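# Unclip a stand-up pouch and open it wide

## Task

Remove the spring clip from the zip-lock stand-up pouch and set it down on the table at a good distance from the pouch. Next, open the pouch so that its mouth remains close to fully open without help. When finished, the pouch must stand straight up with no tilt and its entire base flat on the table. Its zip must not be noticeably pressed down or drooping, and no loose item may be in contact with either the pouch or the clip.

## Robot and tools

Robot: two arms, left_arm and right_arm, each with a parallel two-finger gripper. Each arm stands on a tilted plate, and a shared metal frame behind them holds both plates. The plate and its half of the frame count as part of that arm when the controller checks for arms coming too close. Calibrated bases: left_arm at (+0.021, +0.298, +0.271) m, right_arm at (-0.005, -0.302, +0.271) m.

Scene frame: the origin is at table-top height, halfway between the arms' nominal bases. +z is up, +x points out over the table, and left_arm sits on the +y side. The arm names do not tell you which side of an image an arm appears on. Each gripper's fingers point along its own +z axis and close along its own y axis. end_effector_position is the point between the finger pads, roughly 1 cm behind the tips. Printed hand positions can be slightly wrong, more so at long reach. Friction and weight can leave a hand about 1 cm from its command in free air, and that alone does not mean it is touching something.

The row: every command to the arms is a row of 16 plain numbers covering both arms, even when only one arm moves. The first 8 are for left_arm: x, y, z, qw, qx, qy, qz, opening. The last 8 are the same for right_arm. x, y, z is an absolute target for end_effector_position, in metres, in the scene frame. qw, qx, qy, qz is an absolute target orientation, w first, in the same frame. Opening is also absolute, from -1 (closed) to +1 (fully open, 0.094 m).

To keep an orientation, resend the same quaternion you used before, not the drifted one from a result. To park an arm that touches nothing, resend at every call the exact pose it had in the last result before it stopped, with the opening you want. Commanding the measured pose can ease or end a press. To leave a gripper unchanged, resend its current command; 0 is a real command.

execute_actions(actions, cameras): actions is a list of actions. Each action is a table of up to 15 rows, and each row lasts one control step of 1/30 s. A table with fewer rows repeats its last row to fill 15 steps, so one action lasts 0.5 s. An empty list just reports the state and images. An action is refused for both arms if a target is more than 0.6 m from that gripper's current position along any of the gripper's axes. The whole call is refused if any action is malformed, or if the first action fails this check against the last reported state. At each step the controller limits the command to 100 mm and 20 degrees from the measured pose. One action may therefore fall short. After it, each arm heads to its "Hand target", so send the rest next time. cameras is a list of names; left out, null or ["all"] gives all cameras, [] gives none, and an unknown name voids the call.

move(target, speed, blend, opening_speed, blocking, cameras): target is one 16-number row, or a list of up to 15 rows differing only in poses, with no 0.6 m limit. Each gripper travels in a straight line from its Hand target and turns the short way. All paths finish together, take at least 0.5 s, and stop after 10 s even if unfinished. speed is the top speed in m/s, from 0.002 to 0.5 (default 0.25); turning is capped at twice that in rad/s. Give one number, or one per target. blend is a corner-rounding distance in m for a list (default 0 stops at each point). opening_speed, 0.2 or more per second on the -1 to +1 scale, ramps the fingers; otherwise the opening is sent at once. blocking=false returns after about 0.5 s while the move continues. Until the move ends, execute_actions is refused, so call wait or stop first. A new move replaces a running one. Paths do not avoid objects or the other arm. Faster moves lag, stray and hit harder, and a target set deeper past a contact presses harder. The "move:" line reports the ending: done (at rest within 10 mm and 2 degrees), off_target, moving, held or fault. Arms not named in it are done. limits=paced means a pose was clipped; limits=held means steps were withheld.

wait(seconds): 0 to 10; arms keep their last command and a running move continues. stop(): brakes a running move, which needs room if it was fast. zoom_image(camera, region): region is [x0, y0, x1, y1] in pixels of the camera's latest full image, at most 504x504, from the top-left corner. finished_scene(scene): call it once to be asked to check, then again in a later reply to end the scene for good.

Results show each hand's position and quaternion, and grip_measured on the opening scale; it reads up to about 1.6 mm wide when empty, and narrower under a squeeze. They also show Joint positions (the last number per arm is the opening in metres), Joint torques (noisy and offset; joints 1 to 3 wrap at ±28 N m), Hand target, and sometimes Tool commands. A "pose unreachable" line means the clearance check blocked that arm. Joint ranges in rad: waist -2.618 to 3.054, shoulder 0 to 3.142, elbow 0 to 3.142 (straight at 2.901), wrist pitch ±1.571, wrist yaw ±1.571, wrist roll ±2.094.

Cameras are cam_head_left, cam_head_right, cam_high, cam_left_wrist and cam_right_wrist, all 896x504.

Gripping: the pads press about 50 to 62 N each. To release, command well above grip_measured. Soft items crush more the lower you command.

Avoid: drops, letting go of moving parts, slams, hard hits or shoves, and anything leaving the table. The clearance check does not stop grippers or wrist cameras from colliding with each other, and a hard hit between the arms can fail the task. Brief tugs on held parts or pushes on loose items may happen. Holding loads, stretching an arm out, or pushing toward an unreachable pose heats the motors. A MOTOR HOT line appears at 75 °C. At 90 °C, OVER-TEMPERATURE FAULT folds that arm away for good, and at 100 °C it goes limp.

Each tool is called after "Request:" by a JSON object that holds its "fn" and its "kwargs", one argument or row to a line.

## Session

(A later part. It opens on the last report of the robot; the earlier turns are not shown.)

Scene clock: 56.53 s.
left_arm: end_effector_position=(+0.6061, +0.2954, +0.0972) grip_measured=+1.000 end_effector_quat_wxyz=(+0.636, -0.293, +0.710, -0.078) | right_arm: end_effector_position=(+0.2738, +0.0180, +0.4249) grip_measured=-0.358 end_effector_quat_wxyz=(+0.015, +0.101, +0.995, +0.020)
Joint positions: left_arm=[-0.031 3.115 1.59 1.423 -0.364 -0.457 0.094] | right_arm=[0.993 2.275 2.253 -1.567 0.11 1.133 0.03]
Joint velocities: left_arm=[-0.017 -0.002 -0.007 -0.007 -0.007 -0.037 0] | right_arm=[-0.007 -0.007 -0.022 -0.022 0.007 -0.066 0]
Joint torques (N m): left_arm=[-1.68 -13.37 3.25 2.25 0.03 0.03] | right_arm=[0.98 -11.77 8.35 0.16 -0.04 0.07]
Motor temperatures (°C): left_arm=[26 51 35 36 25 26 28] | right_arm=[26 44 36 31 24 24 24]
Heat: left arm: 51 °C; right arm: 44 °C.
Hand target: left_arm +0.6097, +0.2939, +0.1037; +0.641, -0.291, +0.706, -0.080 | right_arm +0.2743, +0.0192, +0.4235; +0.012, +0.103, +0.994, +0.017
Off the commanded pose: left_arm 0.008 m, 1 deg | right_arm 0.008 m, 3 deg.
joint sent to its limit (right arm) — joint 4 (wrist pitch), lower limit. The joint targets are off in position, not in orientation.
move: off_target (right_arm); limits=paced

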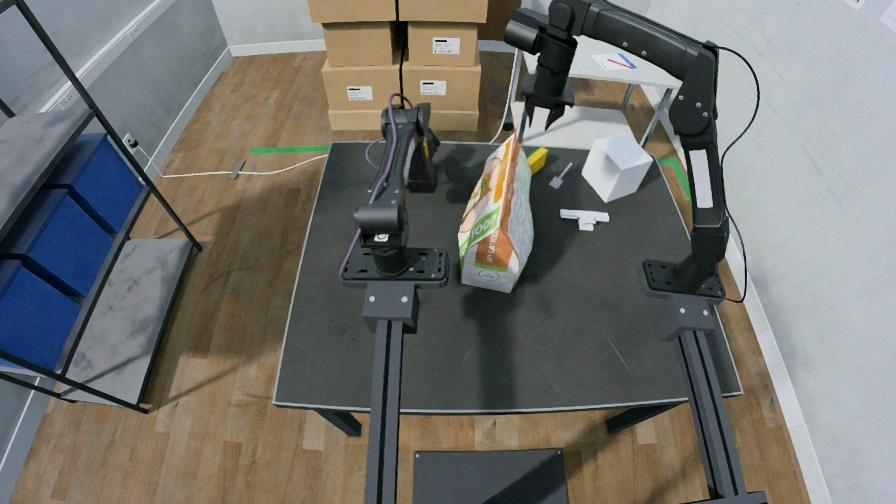

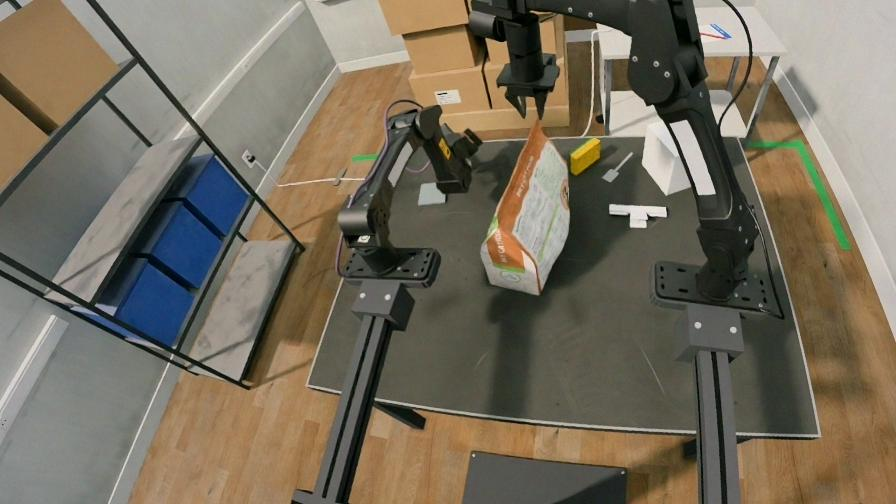

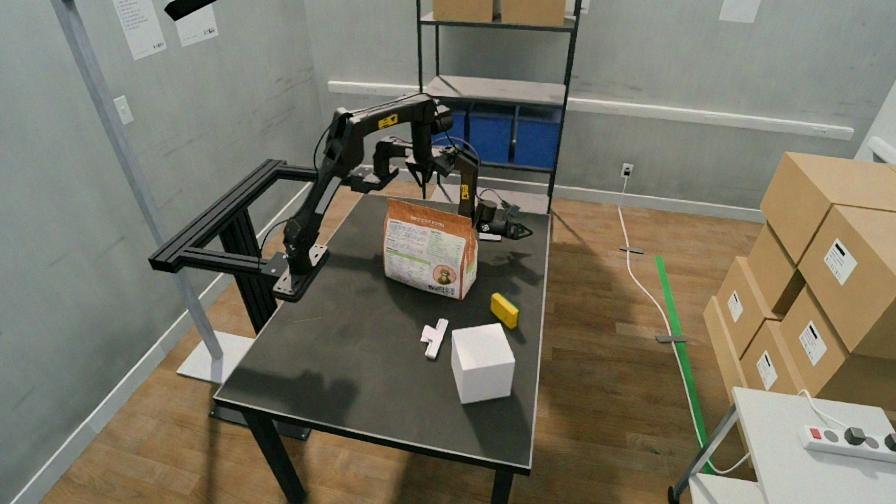

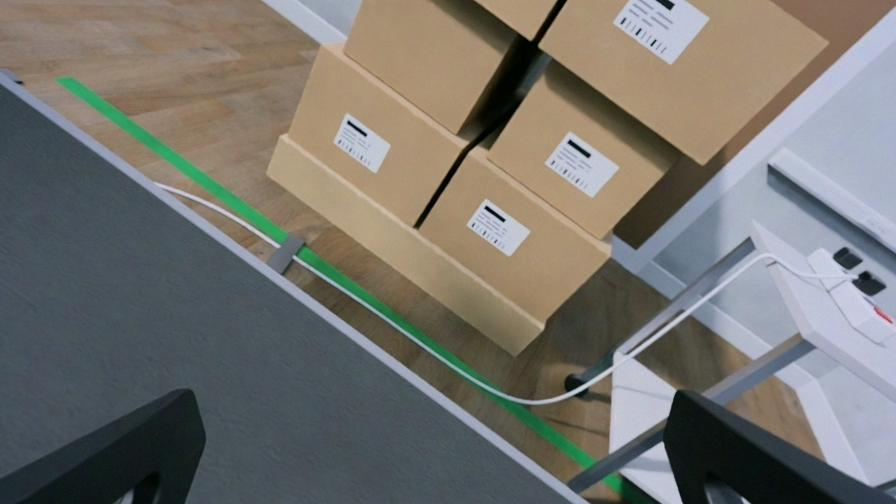

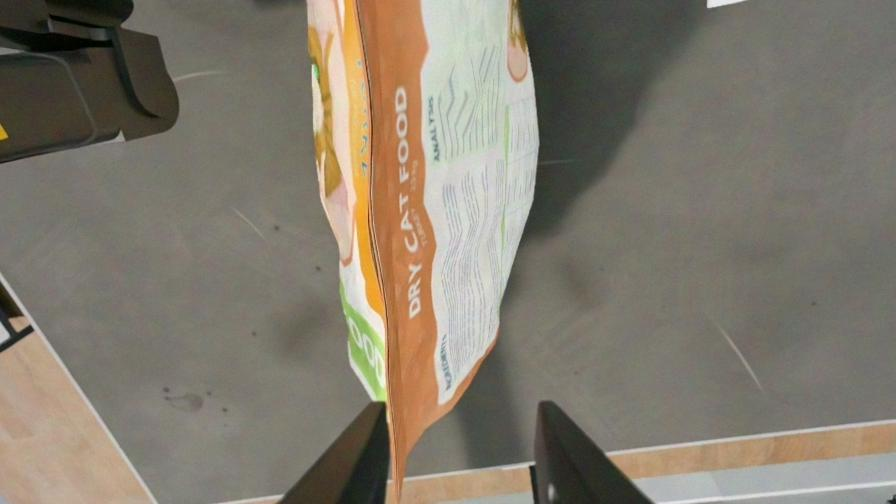

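Request:
{"fn": "move", "kwargs": {
  "target": [0.6097,0.2939,0.1037,0.641,-0.291,0.706,-0.08,1,0.294,0.028,0.38,0,0.1045,0.9945,0,-0.36],
  "speed": 0.1
}}

Request:
{"fn": "zoom_image", "kwargs": {
  "camera": "cam_right_wrist",
  "region": [280, 250, 620, 504]
}}

Request:
{"fn": "zoom_image", "kwargs": {
  "camera": "cam_head_right",
  "region": [450, 60, 610, 200]
}}

Request:
{"fn": "zoom_image", "kwargs": {
  "camera": "cam_high",
  "region": [360, 120, 500, 260]
}}

Scene clock: 59.10 s.
left_arm: end_effector_position=(+0.6061, +0.2954, +0.0972) grip_measured=+1.000 end_effector_quat_wxyz=(+0.636, -0.293, +0.710, -0.078) | right_arm: end_effector_position=(+0.2902, +0.0236, +0.3822) grip_measured=-0.358 end_effector_quat_wxyz=(-0.001, +0.105, +0.994, -0.005)
Joint positions: left_arm=[-0.031 3.115 1.59 1.423 -0.364 -0.457 0.094] | right_arm=[0.961 2.393 2.284 -1.537 0.11 1.116 0.03]
Joint velocities: left_arm=[0.007 -0.002 -0.007 0.022 -0.051 -0.007 0] | right_arm=[-0.007 -0.007 -0.002 -0.007 -0.081 -0.066 -0.001]
Joint torques (N m): left_arm=[-1.7 -13.34 3.23 2.24 0.02 0.03] | right_arm=[0.94 -12.74 8.36 0.25 -0.05 -0.02]
Motor temperatures (°C): left_arm=[26 51 35 36 25 26 28] | right_arm=[26 44 36 31 24 24 24]
Heat: left arm: 51 °C; right arm: 44 °C.
Hand target: left_arm +0.6097, +0.2939, +0.1037; +0.641, -0.291, +0.706, -0.080 | right_arm +0.2939, +0.0283, +0.3800; +0.000, +0.104, +0.995, +0.000
Off the commanded pose: left_arm 0.008 m, 1 deg | right_arm 0.006 m, 1 deg.
move: done

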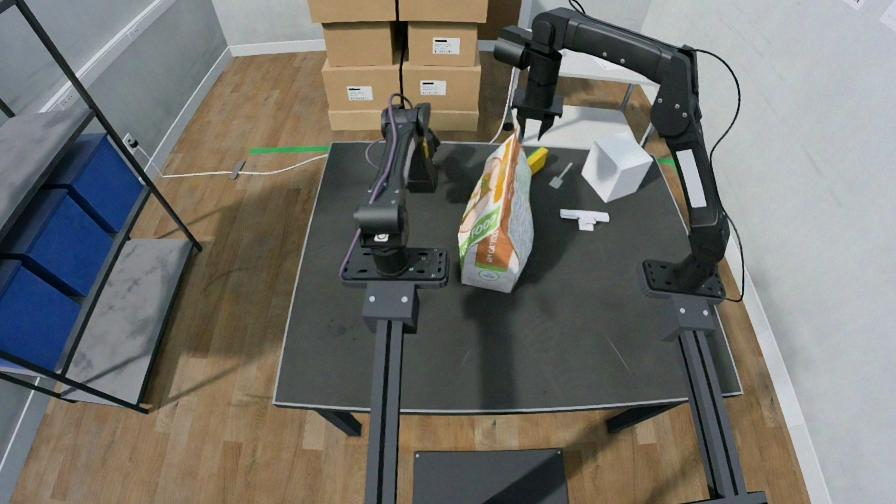

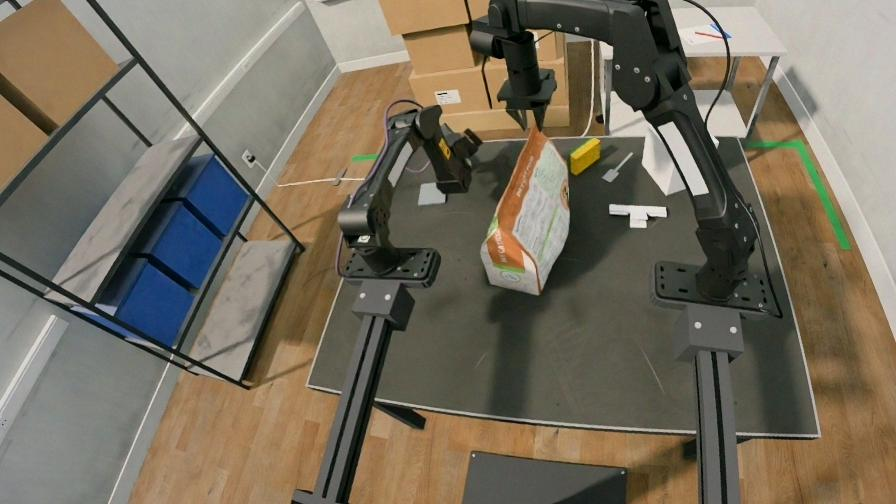

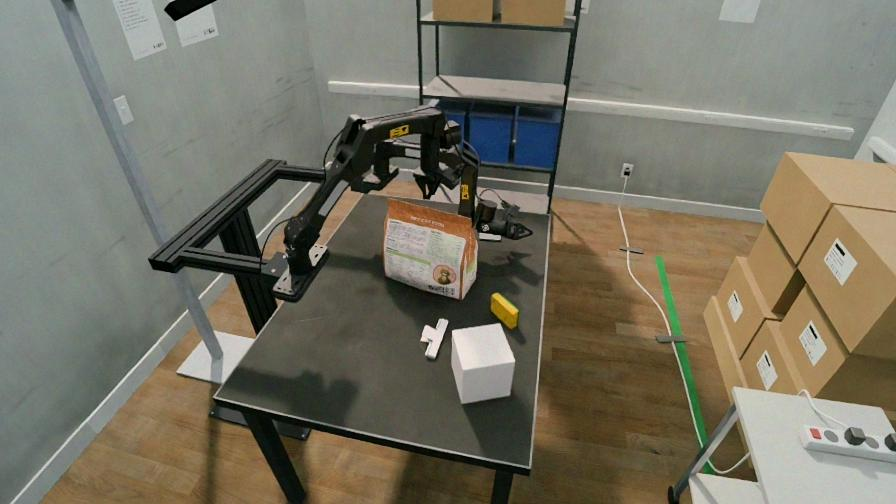

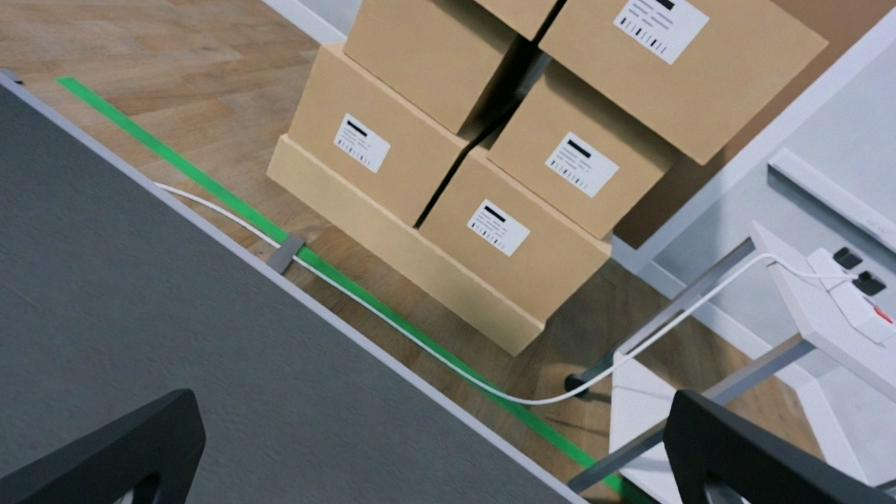

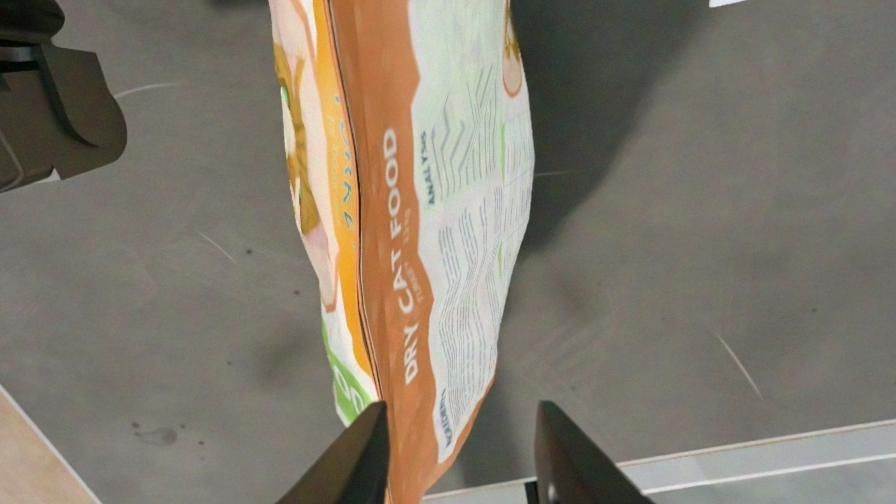

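Scaled by 1.482 from the camera's 896x504 image, which has a finer 1280x720 frame.

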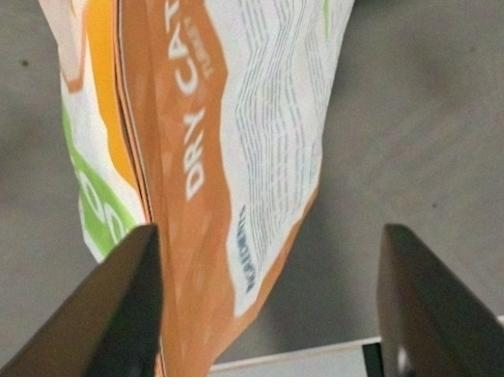

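Scaled by 3.150 from the camera's 896x504 image, which has a finer 1280x720 frame.

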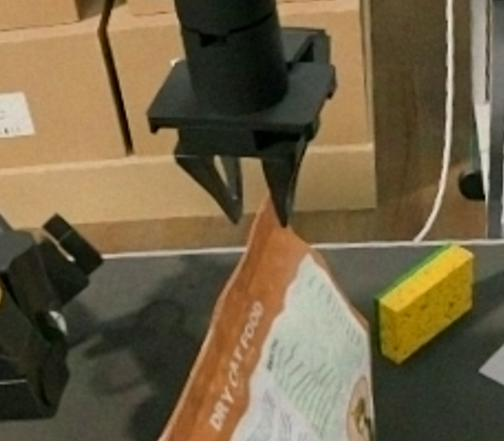

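Scaled by 3.600 from the camera's 896x504 image, which has a finer 1280x720 frame.

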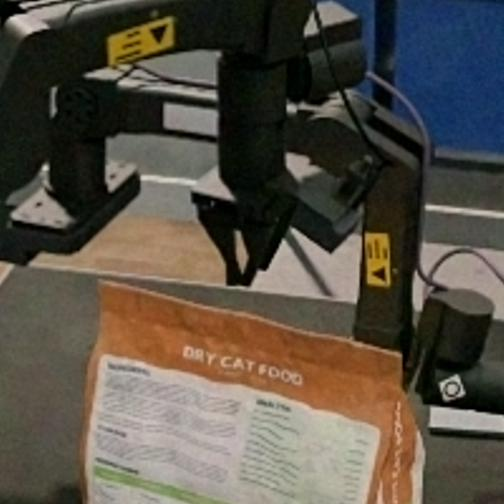

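Request:
{"fn": "move", "kwargs": {
  "target": [0.6097,0.2939,0.1037,0.641,-0.291,0.706,-0.08,1,0.294,0.038,0.365,0,0.1045,0.9945,0,-0.36],
  "speed": 0.04,
  "cameras": ["cam_head_right","cam_right_wrist"]
}}

Request:
{"fn": "zoom_image", "kwargs": {
  "camera": "cam_right_wrist",
  "region": [300, 300, 560, 504]
}}

Request:
{"fn": "zoom_image", "kwargs": {
  "camera": "cam_head_right",
  "region": [490, 90, 570, 160]
}}

Scene clock: 60.60 s.
left_arm: end_effector_position=(+0.6061, +0.2954, +0.0972) grip_measured=+1.000 end_effector_quat_wxyz=(+0.636, -0.293, +0.710, -0.078) | right_arm: end_effector_position=(+0.2945, +0.0310, +0.3708) grip_measured=-0.358 end_effector_quat_wxyz=(+0.001, +0.106, +0.994, -0.002)
Joint positions: left_arm=[-0.031 3.115 1.59 1.423 -0.364 -0.457 0.094] | right_arm=[0.961 2.419 2.284 -1.502 0.11 1.117 0.03]
Joint velocities: left_arm=[0.002 -0.032 -0.012 0.007 -0.007 -0.11 0] | right_arm=[-0.012 0.002 -0.012 -0.022 -0.037 -0.066 0]
Joint torques (N m): left_arm=[-1.72 -13.35 3.23 2.24 0.02 0.03] | right_arm=[1.7 -12.59 7.76 0.28 -0.06 0.07]
Motor temperatures (°C): left_arm=[26 51 35 36 25 26 28] | right_arm=[26 44 36 31 24 24 24]
Heat: left arm: 51 °C; right arm: 44 °C.
Hand target: left_arm +0.6097, +0.2939, +0.1037; +0.641, -0.291, +0.706, -0.080 | right_arm +0.2936, +0.0379, +0.3649; +0.000, +0.105, +0.995, +0.000
Off the commanded pose: left_arm 0.008 m, 1 deg | right_arm 0.009 m, 0 deg.
move: done
Images, in order (width x height): cam_head_right 896x504, cam_right_wrist 896x504.

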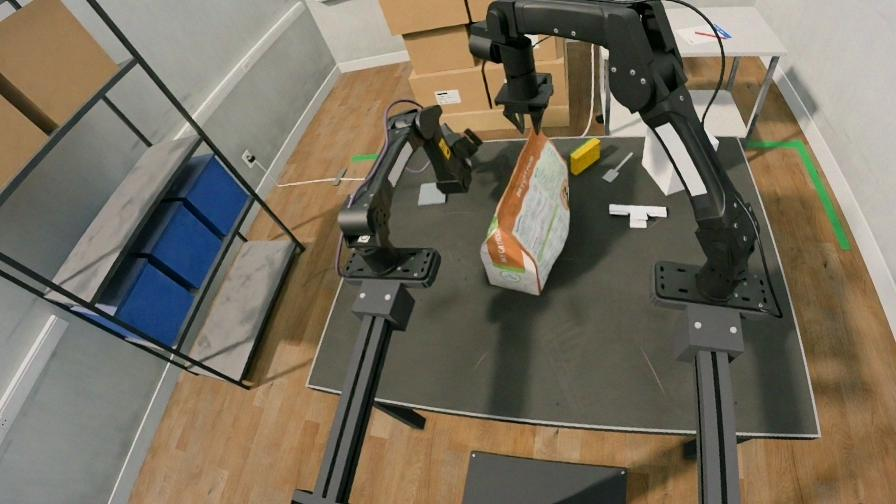

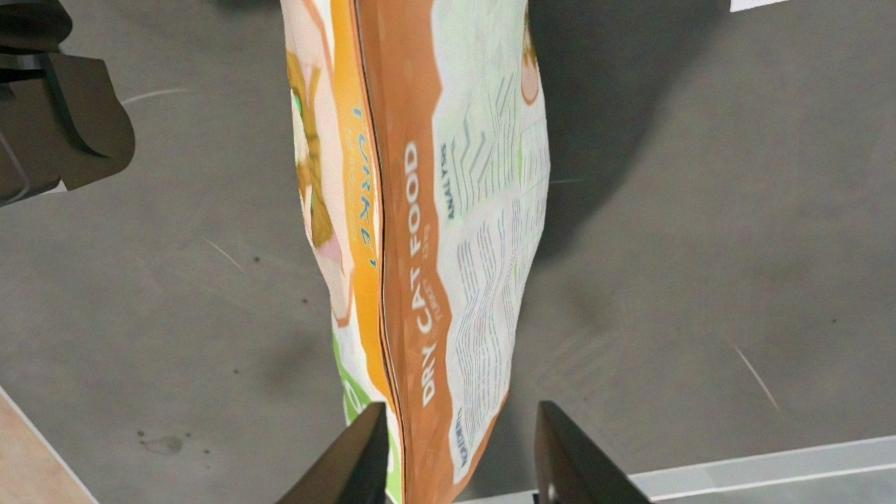

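Scaled by 1.938 from the camera's 896x504 image, which has a finer 1280x720 frame.

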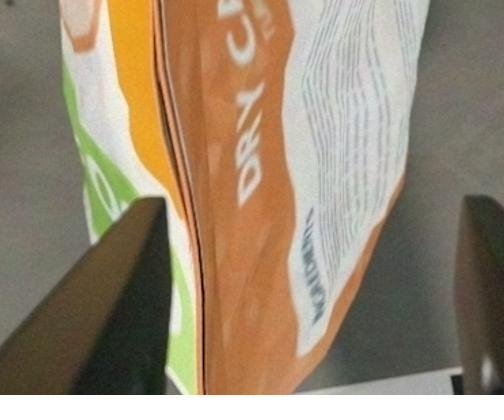

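Scaled by 6.300 from the camera's 896x504 image, which has a finer 1280x720 frame.

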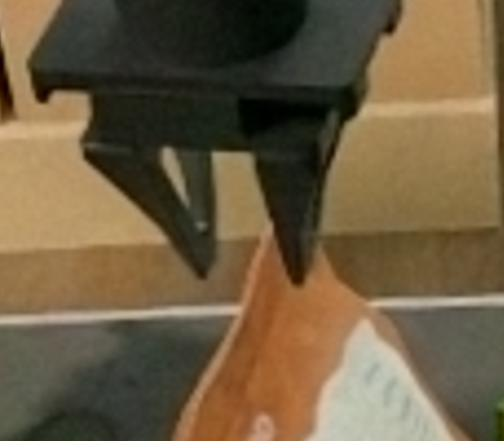

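Request:
{"fn": "move", "kwargs": {
  "target": [0.6097,0.2939,0.1037,0.641,-0.291,0.706,-0.08,1,0.294,0.043,0.358,0,0.1045,0.9945,0,-0.36],
  "speed": 0.03,
  "cameras": ["cam_head_right","cam_right_wrist"]
}}

Request:
{"fn": "zoom_image", "kwargs": {
  "camera": "cam_right_wrist",
  "region": [300, 300, 560, 504]
}}

Request:
{"fn": "zoom_image", "kwargs": {
  "camera": "cam_head_right",
  "region": [490, 90, 570, 160]
}}

Scene clock: 61.80 s.
left_arm: end_effector_position=(+0.6061, +0.2954, +0.0972) grip_measured=+1.000 end_effector_quat_wxyz=(+0.636, -0.293, +0.710, -0.078) | right_arm: end_effector_position=(+0.2959, +0.0342, +0.3637) grip_measured=-0.358 end_effector_quat_wxyz=(+0.001, +0.108, +0.994, -0.002)
Joint positions: left_arm=[-0.031 3.115 1.59 1.423 -0.364 -0.457 0.094] | right_arm=[0.961 2.436 2.284 -1.487 0.11 1.12 0.03]
Joint velocities: left_arm=[-0.002 0.012 -0.012 -0.007 0.066 -0.037 0] | right_arm=[-0.022 0.002 -0.007 -0.037 0.022 -0.11 -0.001]
Joint torques (N m): left_arm=[-1.69 -13.31 3.28 2.24 0.02 0.02] | right_arm=[2.11 -12.56 7.98 0.28 -0.06 0.07]
Motor temperatures (°C): left_arm=[26 51 35 36 25 26 28] | right_arm=[26 44 36 31 24 24 24]
Heat: left arm: 51 °C; right arm: 44 °C.
Hand target: left_arm +0.6097, +0.2939, +0.1037; +0.641, -0.291, +0.706, -0.080 | right_arm +0.2936, +0.0428, +0.3580; +0.000, +0.104, +0.995, +0.000
Off the commanded pose: left_arm 0.008 m, 1 deg | right_arm 0.011 m, 0 deg.
move: off_target (right_arm)
Images, in order (width x height): cam_head_right 896x504, cam_right_wrist 896x504.

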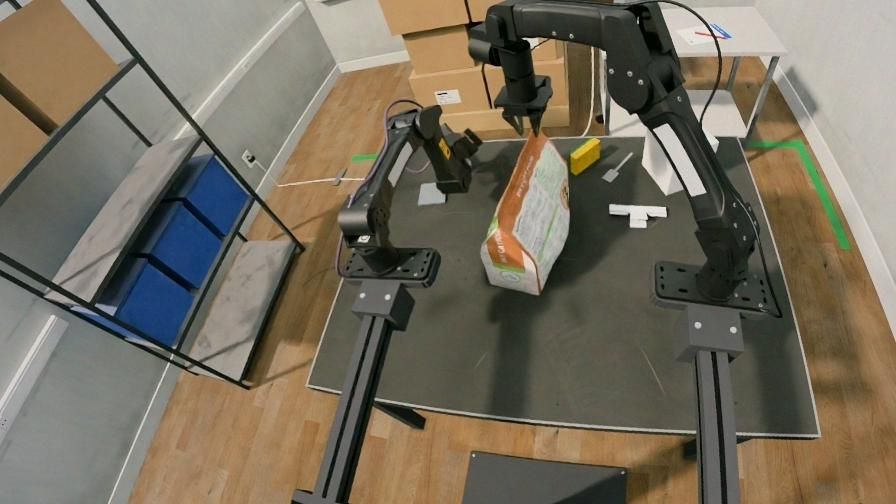

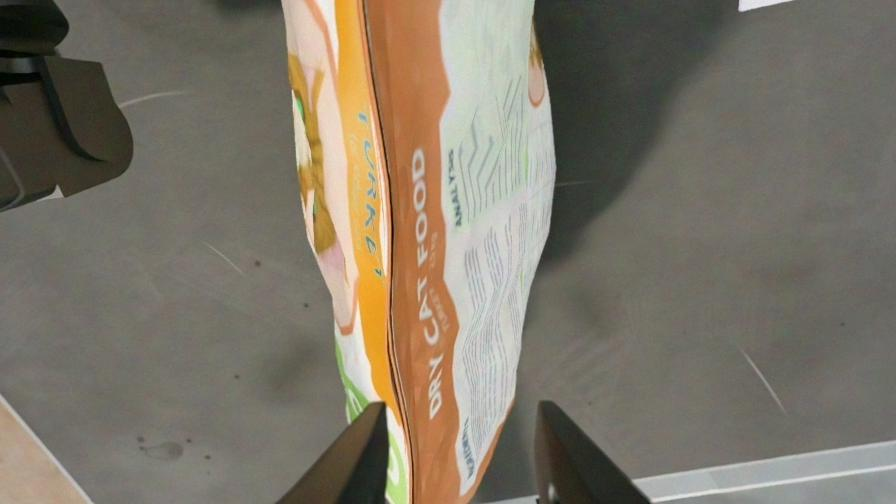

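Scaled by 1.938 from the camera's 896x504 image, which has a finer 1280x720 frame.

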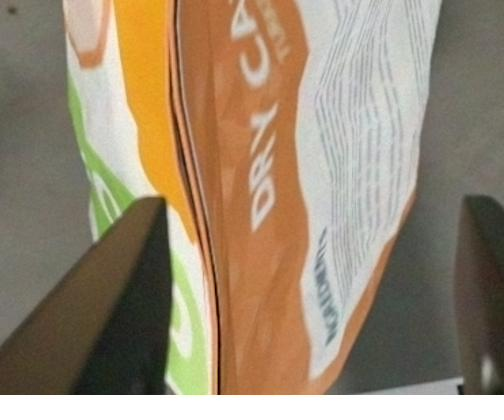

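Scaled by 6.300 from the camera's 896x504 image, which has a finer 1280x720 frame.

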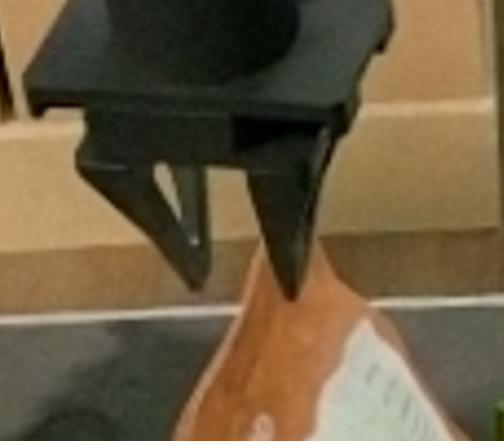

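Request:
{"fn": "move", "kwargs": {
  "target": [0.6097,0.2939,0.1037,0.641,-0.291,0.706,-0.08,1,0.294,0.043,0.348,0,0.1045,0.9945,0,-0.36],
  "speed": 0.03,
  "cameras": ["cam_head_right","cam_right_wrist"]
}}

Request:
{"fn": "zoom_image", "kwargs": {
  "camera": "cam_right_wrist",
  "region": [300, 300, 560, 504]
}}

Request:
{"fn": "zoom_image", "kwargs": {
  "camera": "cam_head_right",
  "region": [490, 90, 570, 160]
}}

Scene clock: 63.20 s.
left_arm: end_effector_position=(+0.6061, +0.2954, +0.0972) grip_measured=+1.000 end_effector_quat_wxyz=(+0.636, -0.293, +0.710, -0.078) | right_arm: end_effector_position=(+0.2989, +0.0390, +0.3577) grip_measured=-0.358 end_effector_quat_wxyz=(+0.006, +0.109, +0.994, +0.006)
Joint positions: left_arm=[-0.031 3.115 1.59 1.423 -0.364 -0.457 0.094] | right_arm=[0.961 2.436 2.26 -1.443 0.11 1.121 0.03]
Joint velocities: left_arm=[0.012 0.007 -0.007 -0.007 0.037 -0.007 0] | right_arm=[-0.017 0.002 -0.007 0.007 -0.051 -0.007 0]
Joint torques (N m): left_arm=[-1.7 -13.33 3.25 2.26 0.03 0.03] | right_arm=[1.89 -13.16 5.67 0.35 -0.05 0.06]
Motor temperatures (°C): left_arm=[26 51 35 36 25 26 28] | right_arm=[26 45 36 31 23 24 24]
Heat: left arm: 51 °C; right arm: 45 °C.
Hand target: left_arm +0.6097, +0.2939, +0.1037; +0.641, -0.291, +0.706, -0.080 | right_arm +0.2938, +0.0428, +0.3481; +0.000, +0.105, +0.995, +0.000
Off the commanded pose: left_arm 0.008 m, 1 deg | right_arm 0.012 m, 1 deg.
move: off_target (right_arm)
Images, in order (width x height): cam_head_right 896x504, cam_right_wrist 896x504.

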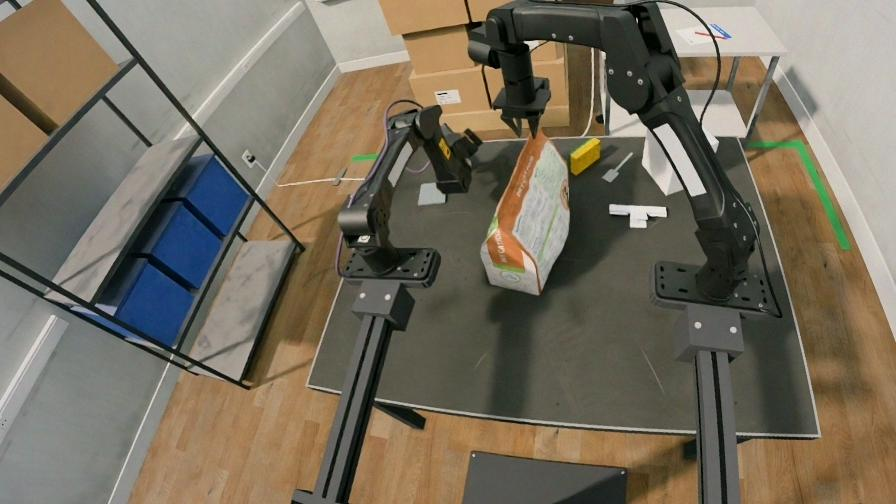

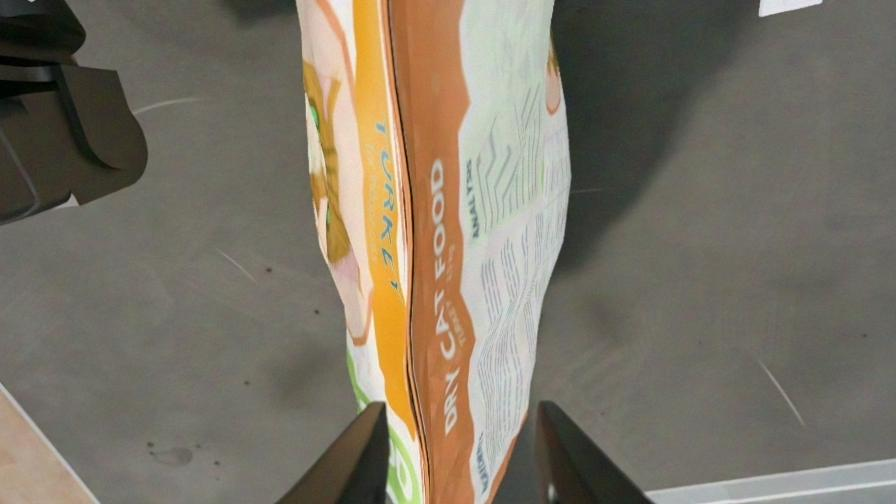

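Scaled by 1.938 from the camera's 896x504 image, which has a finer 1280x720 frame.

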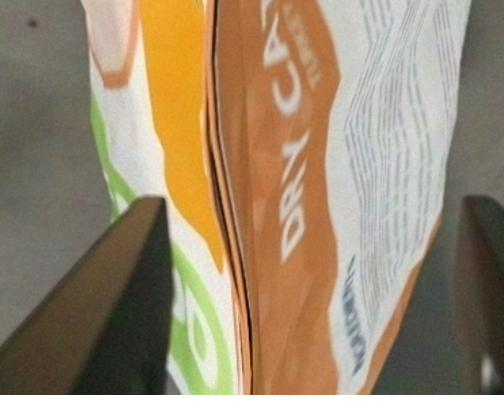

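Scaled by 6.300 from the camera's 896x504 image, which has a finer 1280x720 frame.

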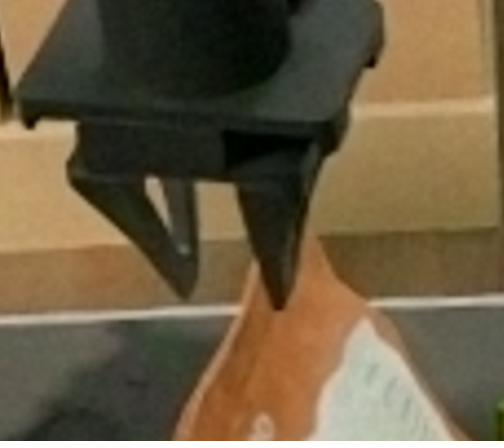

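Request:
{"fn": "move", "kwargs": {
  "target": [0.6097,0.2939,0.1037,0.641,-0.291,0.706,-0.08,1,0.289,0.031,0.346,0,0.1045,0.9945,0,-0.36],
  "speed": 0.03,
  "cameras": ["cam_head_right","cam_right_wrist"]
}}

Request:
{"fn": "zoom_image", "kwargs": {
  "camera": "cam_right_wrist",
  "region": [300, 300, 560, 504]
}}

Request:
{"fn": "zoom_image", "kwargs": {
  "camera": "cam_head_right",
  "region": [490, 90, 570, 160]
}}

Scene clock: 64.63 s.
left_arm: end_effector_position=(+0.6061, +0.2954, +0.0972) grip_measured=+1.000 end_effector_quat_wxyz=(+0.636, -0.293, +0.710, -0.078) | right_arm: end_effector_position=(+0.2867, +0.0290, +0.3251) grip_measured=-0.358 end_effector_quat_wxyz=(-0.013, +0.104, +0.994, -0.024)
Joint positions: left_arm=[-0.031 3.115 1.59 1.423 -0.364 -0.457 0.094] | right_arm=[0.961 2.436 2.128 -1.383 0.11 1.119 0.03]
Joint velocities: left_arm=[-0.022 0.007 -0.002 0.007 -0.022 0.022 0] | right_arm=[-0.002 -0.012 0.017 -0.022 0.007 -0.081 0]
Joint torques (N m): left_arm=[-1.69 -13.33 3.25 2.24 0.03 0.03] | right_arm=[1.24 -19.3 5.56 0.16 -0.05 -0.01]
Motor temperatures (°C): left_arm=[26 51 35 36 25 26 28] | right_arm=[26 46 36 30 23 24 24]
Heat: left arm: 51 °C; right arm: 46 °C.
Hand target: left_arm +0.6097, +0.2939, +0.1037; +0.641, -0.291, +0.706, -0.080 | right_arm +0.2891, +0.0308, +0.3458; +0.000, +0.104, +0.995, +0.000
Off the commanded pose: left_arm 0.008 m, 1 deg | right_arm 0.021 m, 3 deg.
move: off_target (right_arm)
Images, in order (width x height): cam_head_right 896x504, cam_right_wrist 896x504.

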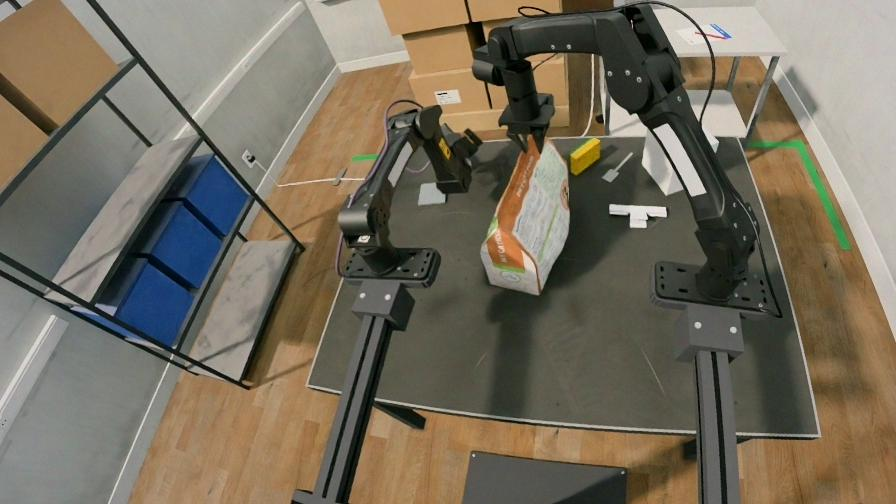

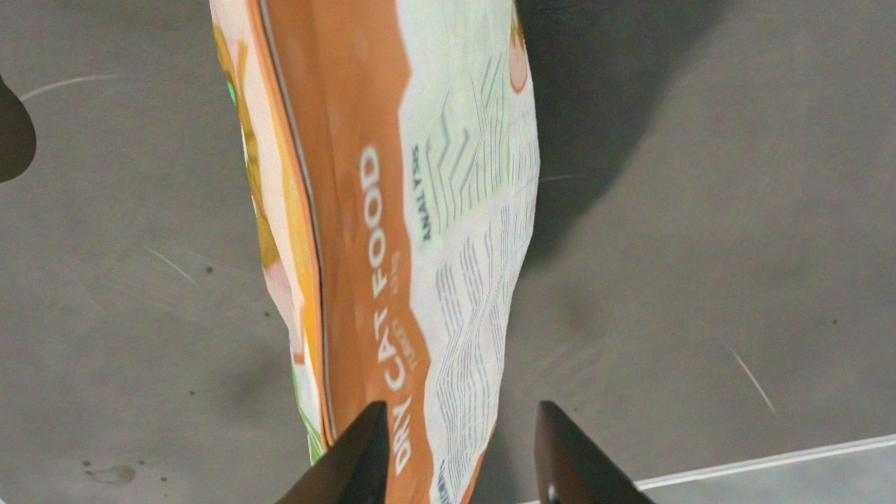

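Scaled by 1.938 from the camera's 896x504 image, which has a finer 1280x720 frame.

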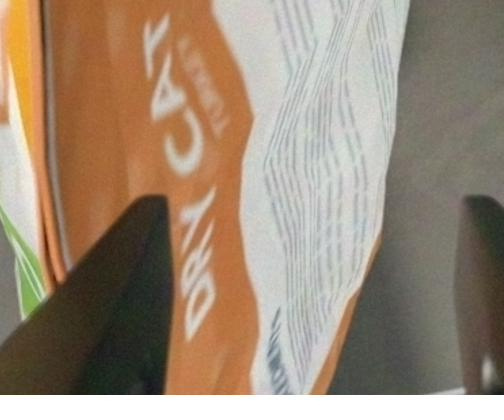

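Scaled by 6.300 from the camera's 896x504 image, which has a finer 1280x720 frame.

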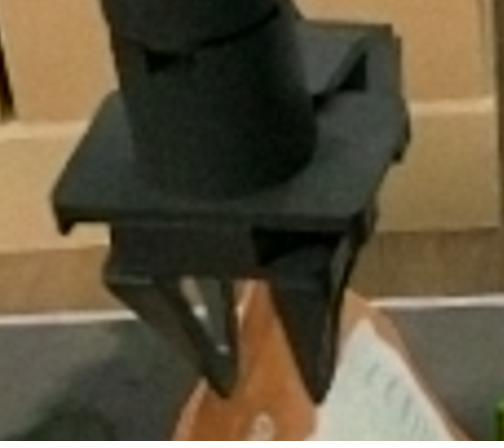

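Request:
{"fn": "move", "kwargs": {
  "target": [
    [0.6097,0.2939,0.1037,0.641,-0.291,0.706,-0.08,1,0.290,0.029,0.385,0,0.1045,0.9945,0,-0.36],
    [0.6097,0.2939,0.1037,0.641,-0.291,0.706,-0.08,1,0.290,0.041,0.385,0,0.1045,0.9945,0,-0.36]
  ],
  "speed": 0.06,
  "cameras": ["cam_head_right","cam_right_wrist"]
}}

Request:
{"fn": "zoom_image", "kwargs": {
  "camera": "cam_right_wrist",
  "region": [300, 300, 560, 504]
}}

Scene clock: 66.53 s.
left_arm: end_effector_position=(+0.6061, +0.2954, +0.0972) grip_measured=+1.000 end_effector_quat_wxyz=(+0.636, -0.293, +0.710, -0.078) | right_arm: end_effector_position=(+0.2931, +0.0378, +0.3912) grip_measured=-0.358 end_effector_quat_wxyz=(+0.009, +0.107, +0.994, +0.010)
Joint positions: left_arm=[-0.031 3.115 1.59 1.423 -0.364 -0.457 0.094] | right_arm=[0.976 2.434 2.39 -1.567 0.109 1.131 0.03]
Joint velocities: left_arm=[0.012 0.012 0.002 0.081 -0.051 0.022 0] | right_arm=[-0.007 -0.017 -0.017 -0.007 -0.051 -0.066 0]
Joint torques (N m): left_arm=[-1.66 -13.37 3.25 2.25 0.03 0.03] | right_arm=[1.66 -12.41 7.82 0.11 -0.06 0.06]
Motor temperatures (°C): left_arm=[26 51 35 36 25 26 28] | right_arm=[26 47 36 30 23 24 24]
Heat: left arm: 51 °C; right arm: 47 °C.
Hand target: left_arm +0.6097, +0.2939, +0.1037; +0.641, -0.291, +0.706, -0.080 | right_arm +0.2893, +0.0404, +0.3848; +0.001, +0.105, +0.994, +0.002
Off the commanded pose: left_arm 0.008 m, 1 deg | right_arm 0.008 m, 2 deg.
joint sent to its limit (right arm) — joint 4 (wrist pitch), lower limit. The joint targets still meet the commanded pose.
move: done
Images, in order (width x height): cam_head_right 896x504, cam_right_wrist 896x504.

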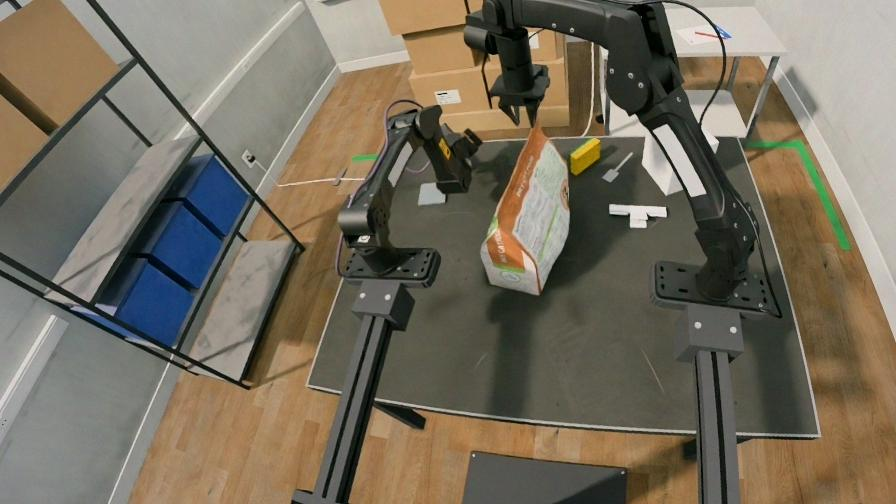

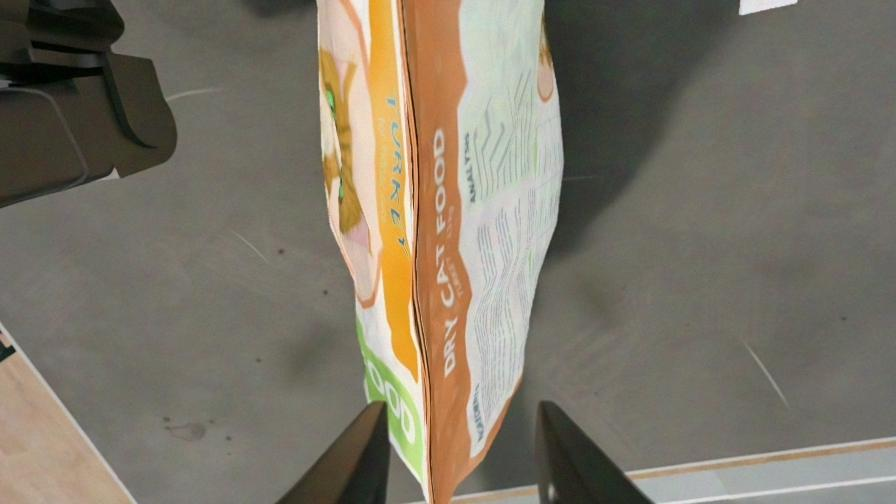

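Scaled by 1.938 from the camera's 896x504 image, which has a finer 1280x720 frame.

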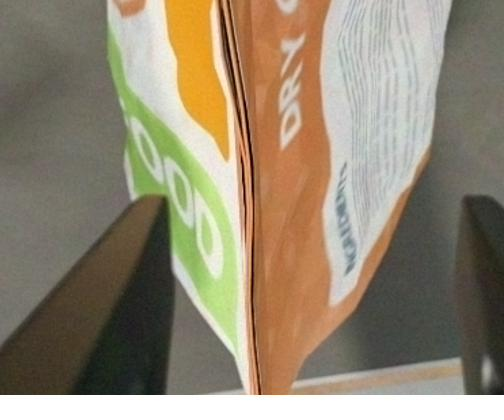

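Request:
{"fn": "zoom_image", "kwargs": {
  "camera": "cam_right_wrist",
  "region": [360, 80, 500, 420]
}}

Scaled by 1.482 from the camera's 896x504 image, which has a finer 1280x720 frame.

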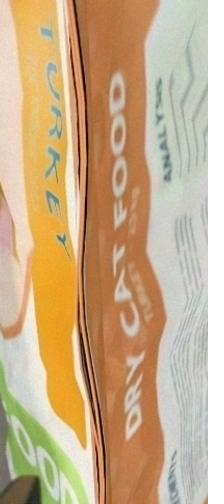

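Request:
{"fn": "move", "kwargs": {
  "target": [0.6097,0.2939,0.1037,0.641,-0.291,0.706,-0.08,1,0.290,0.028,0.372,0,0.1045,0.9945,0,-0.36],
  "speed": 0.04,
  "cameras": ["cam_head_right","cam_right_wrist"]
}}

Request:
{"fn": "zoom_image", "kwargs": {
  "camera": "cam_right_wrist",
  "region": [300, 300, 560, 504]
}}

Scene clock: 68.50 s.
left_arm: end_effector_position=(+0.6061, +0.2954, +0.0972) grip_measured=+1.000 end_effector_quat_wxyz=(+0.636, -0.293, +0.710, -0.078) | right_arm: end_effector_position=(+0.2875, +0.0285, +0.3549) grip_measured=-0.358 end_effector_quat_wxyz=(-0.011, +0.103, +0.994, -0.020)
Joint positions: left_arm=[-0.031 3.115 1.59 1.423 -0.364 -0.457 0.094] | right_arm=[0.965 2.434 2.244 -1.492 0.109 1.12 0.03]
Joint velocities: left_arm=[-0.002 0.002 -0.012 0.022 0.007 -0.007 0] | right_arm=[0.007 -0.017 0.012 0.051 -0.022 -0.037 0]
Joint torques (N m): left_arm=[-1.69 -13.35 3.25 2.25 0.03 0.03] | right_arm=[0.92 -18.56 5.49 0.2 -0.05 -0.03]
Motor temperatures (°C): left_arm=[26 51 35 36 25 26 28] | right_arm=[26 49 36 30 23 24 24]
Heat: left arm: 51 °C; right arm: 49 °C.
Hand target: left_arm +0.6097, +0.2939, +0.1037; +0.641, -0.291, +0.706, -0.080 | right_arm +0.2902, +0.0280, +0.3719; +0.000, +0.104, +0.995, +0.000
Off the commanded pose: left_arm 0.008 m, 1 deg | right_arm 0.017 m, 3 deg.
move: off_target (right_arm)
Images, in order (width x height): cam_head_right 896x504, cam_right_wrist 896x504.

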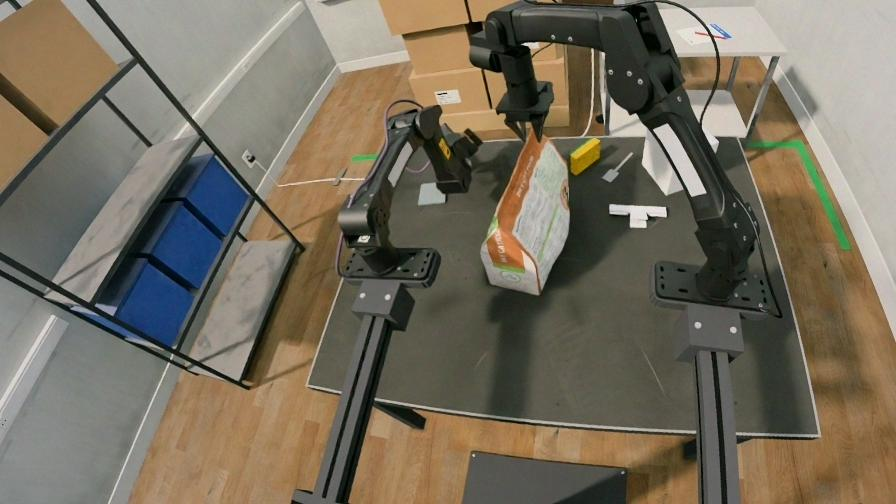

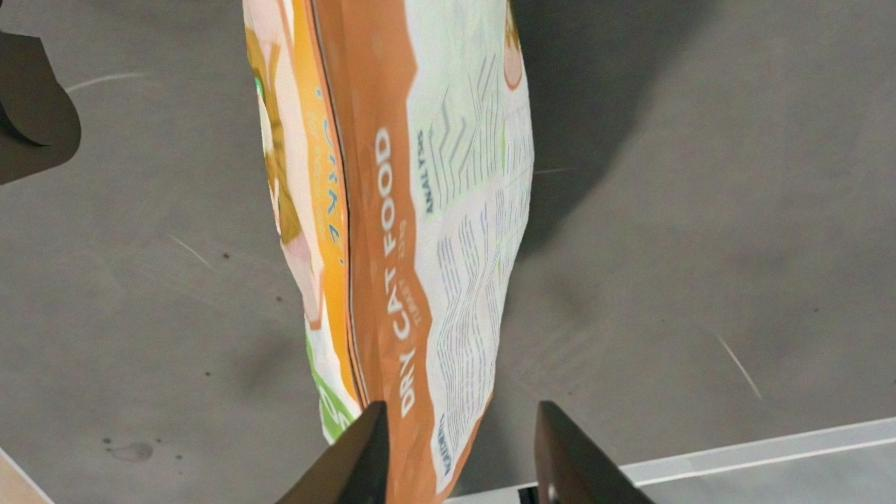

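Scaled by 1.938 from the camera's 896x504 image, which has a finer 1280x720 frame.

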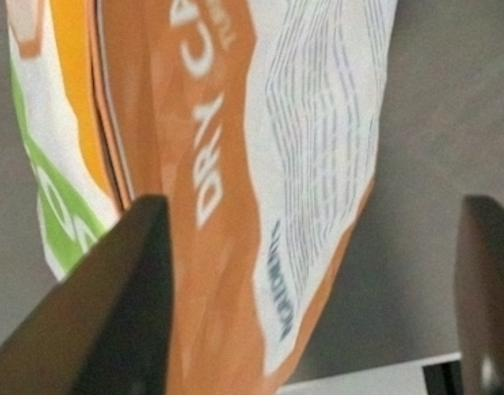

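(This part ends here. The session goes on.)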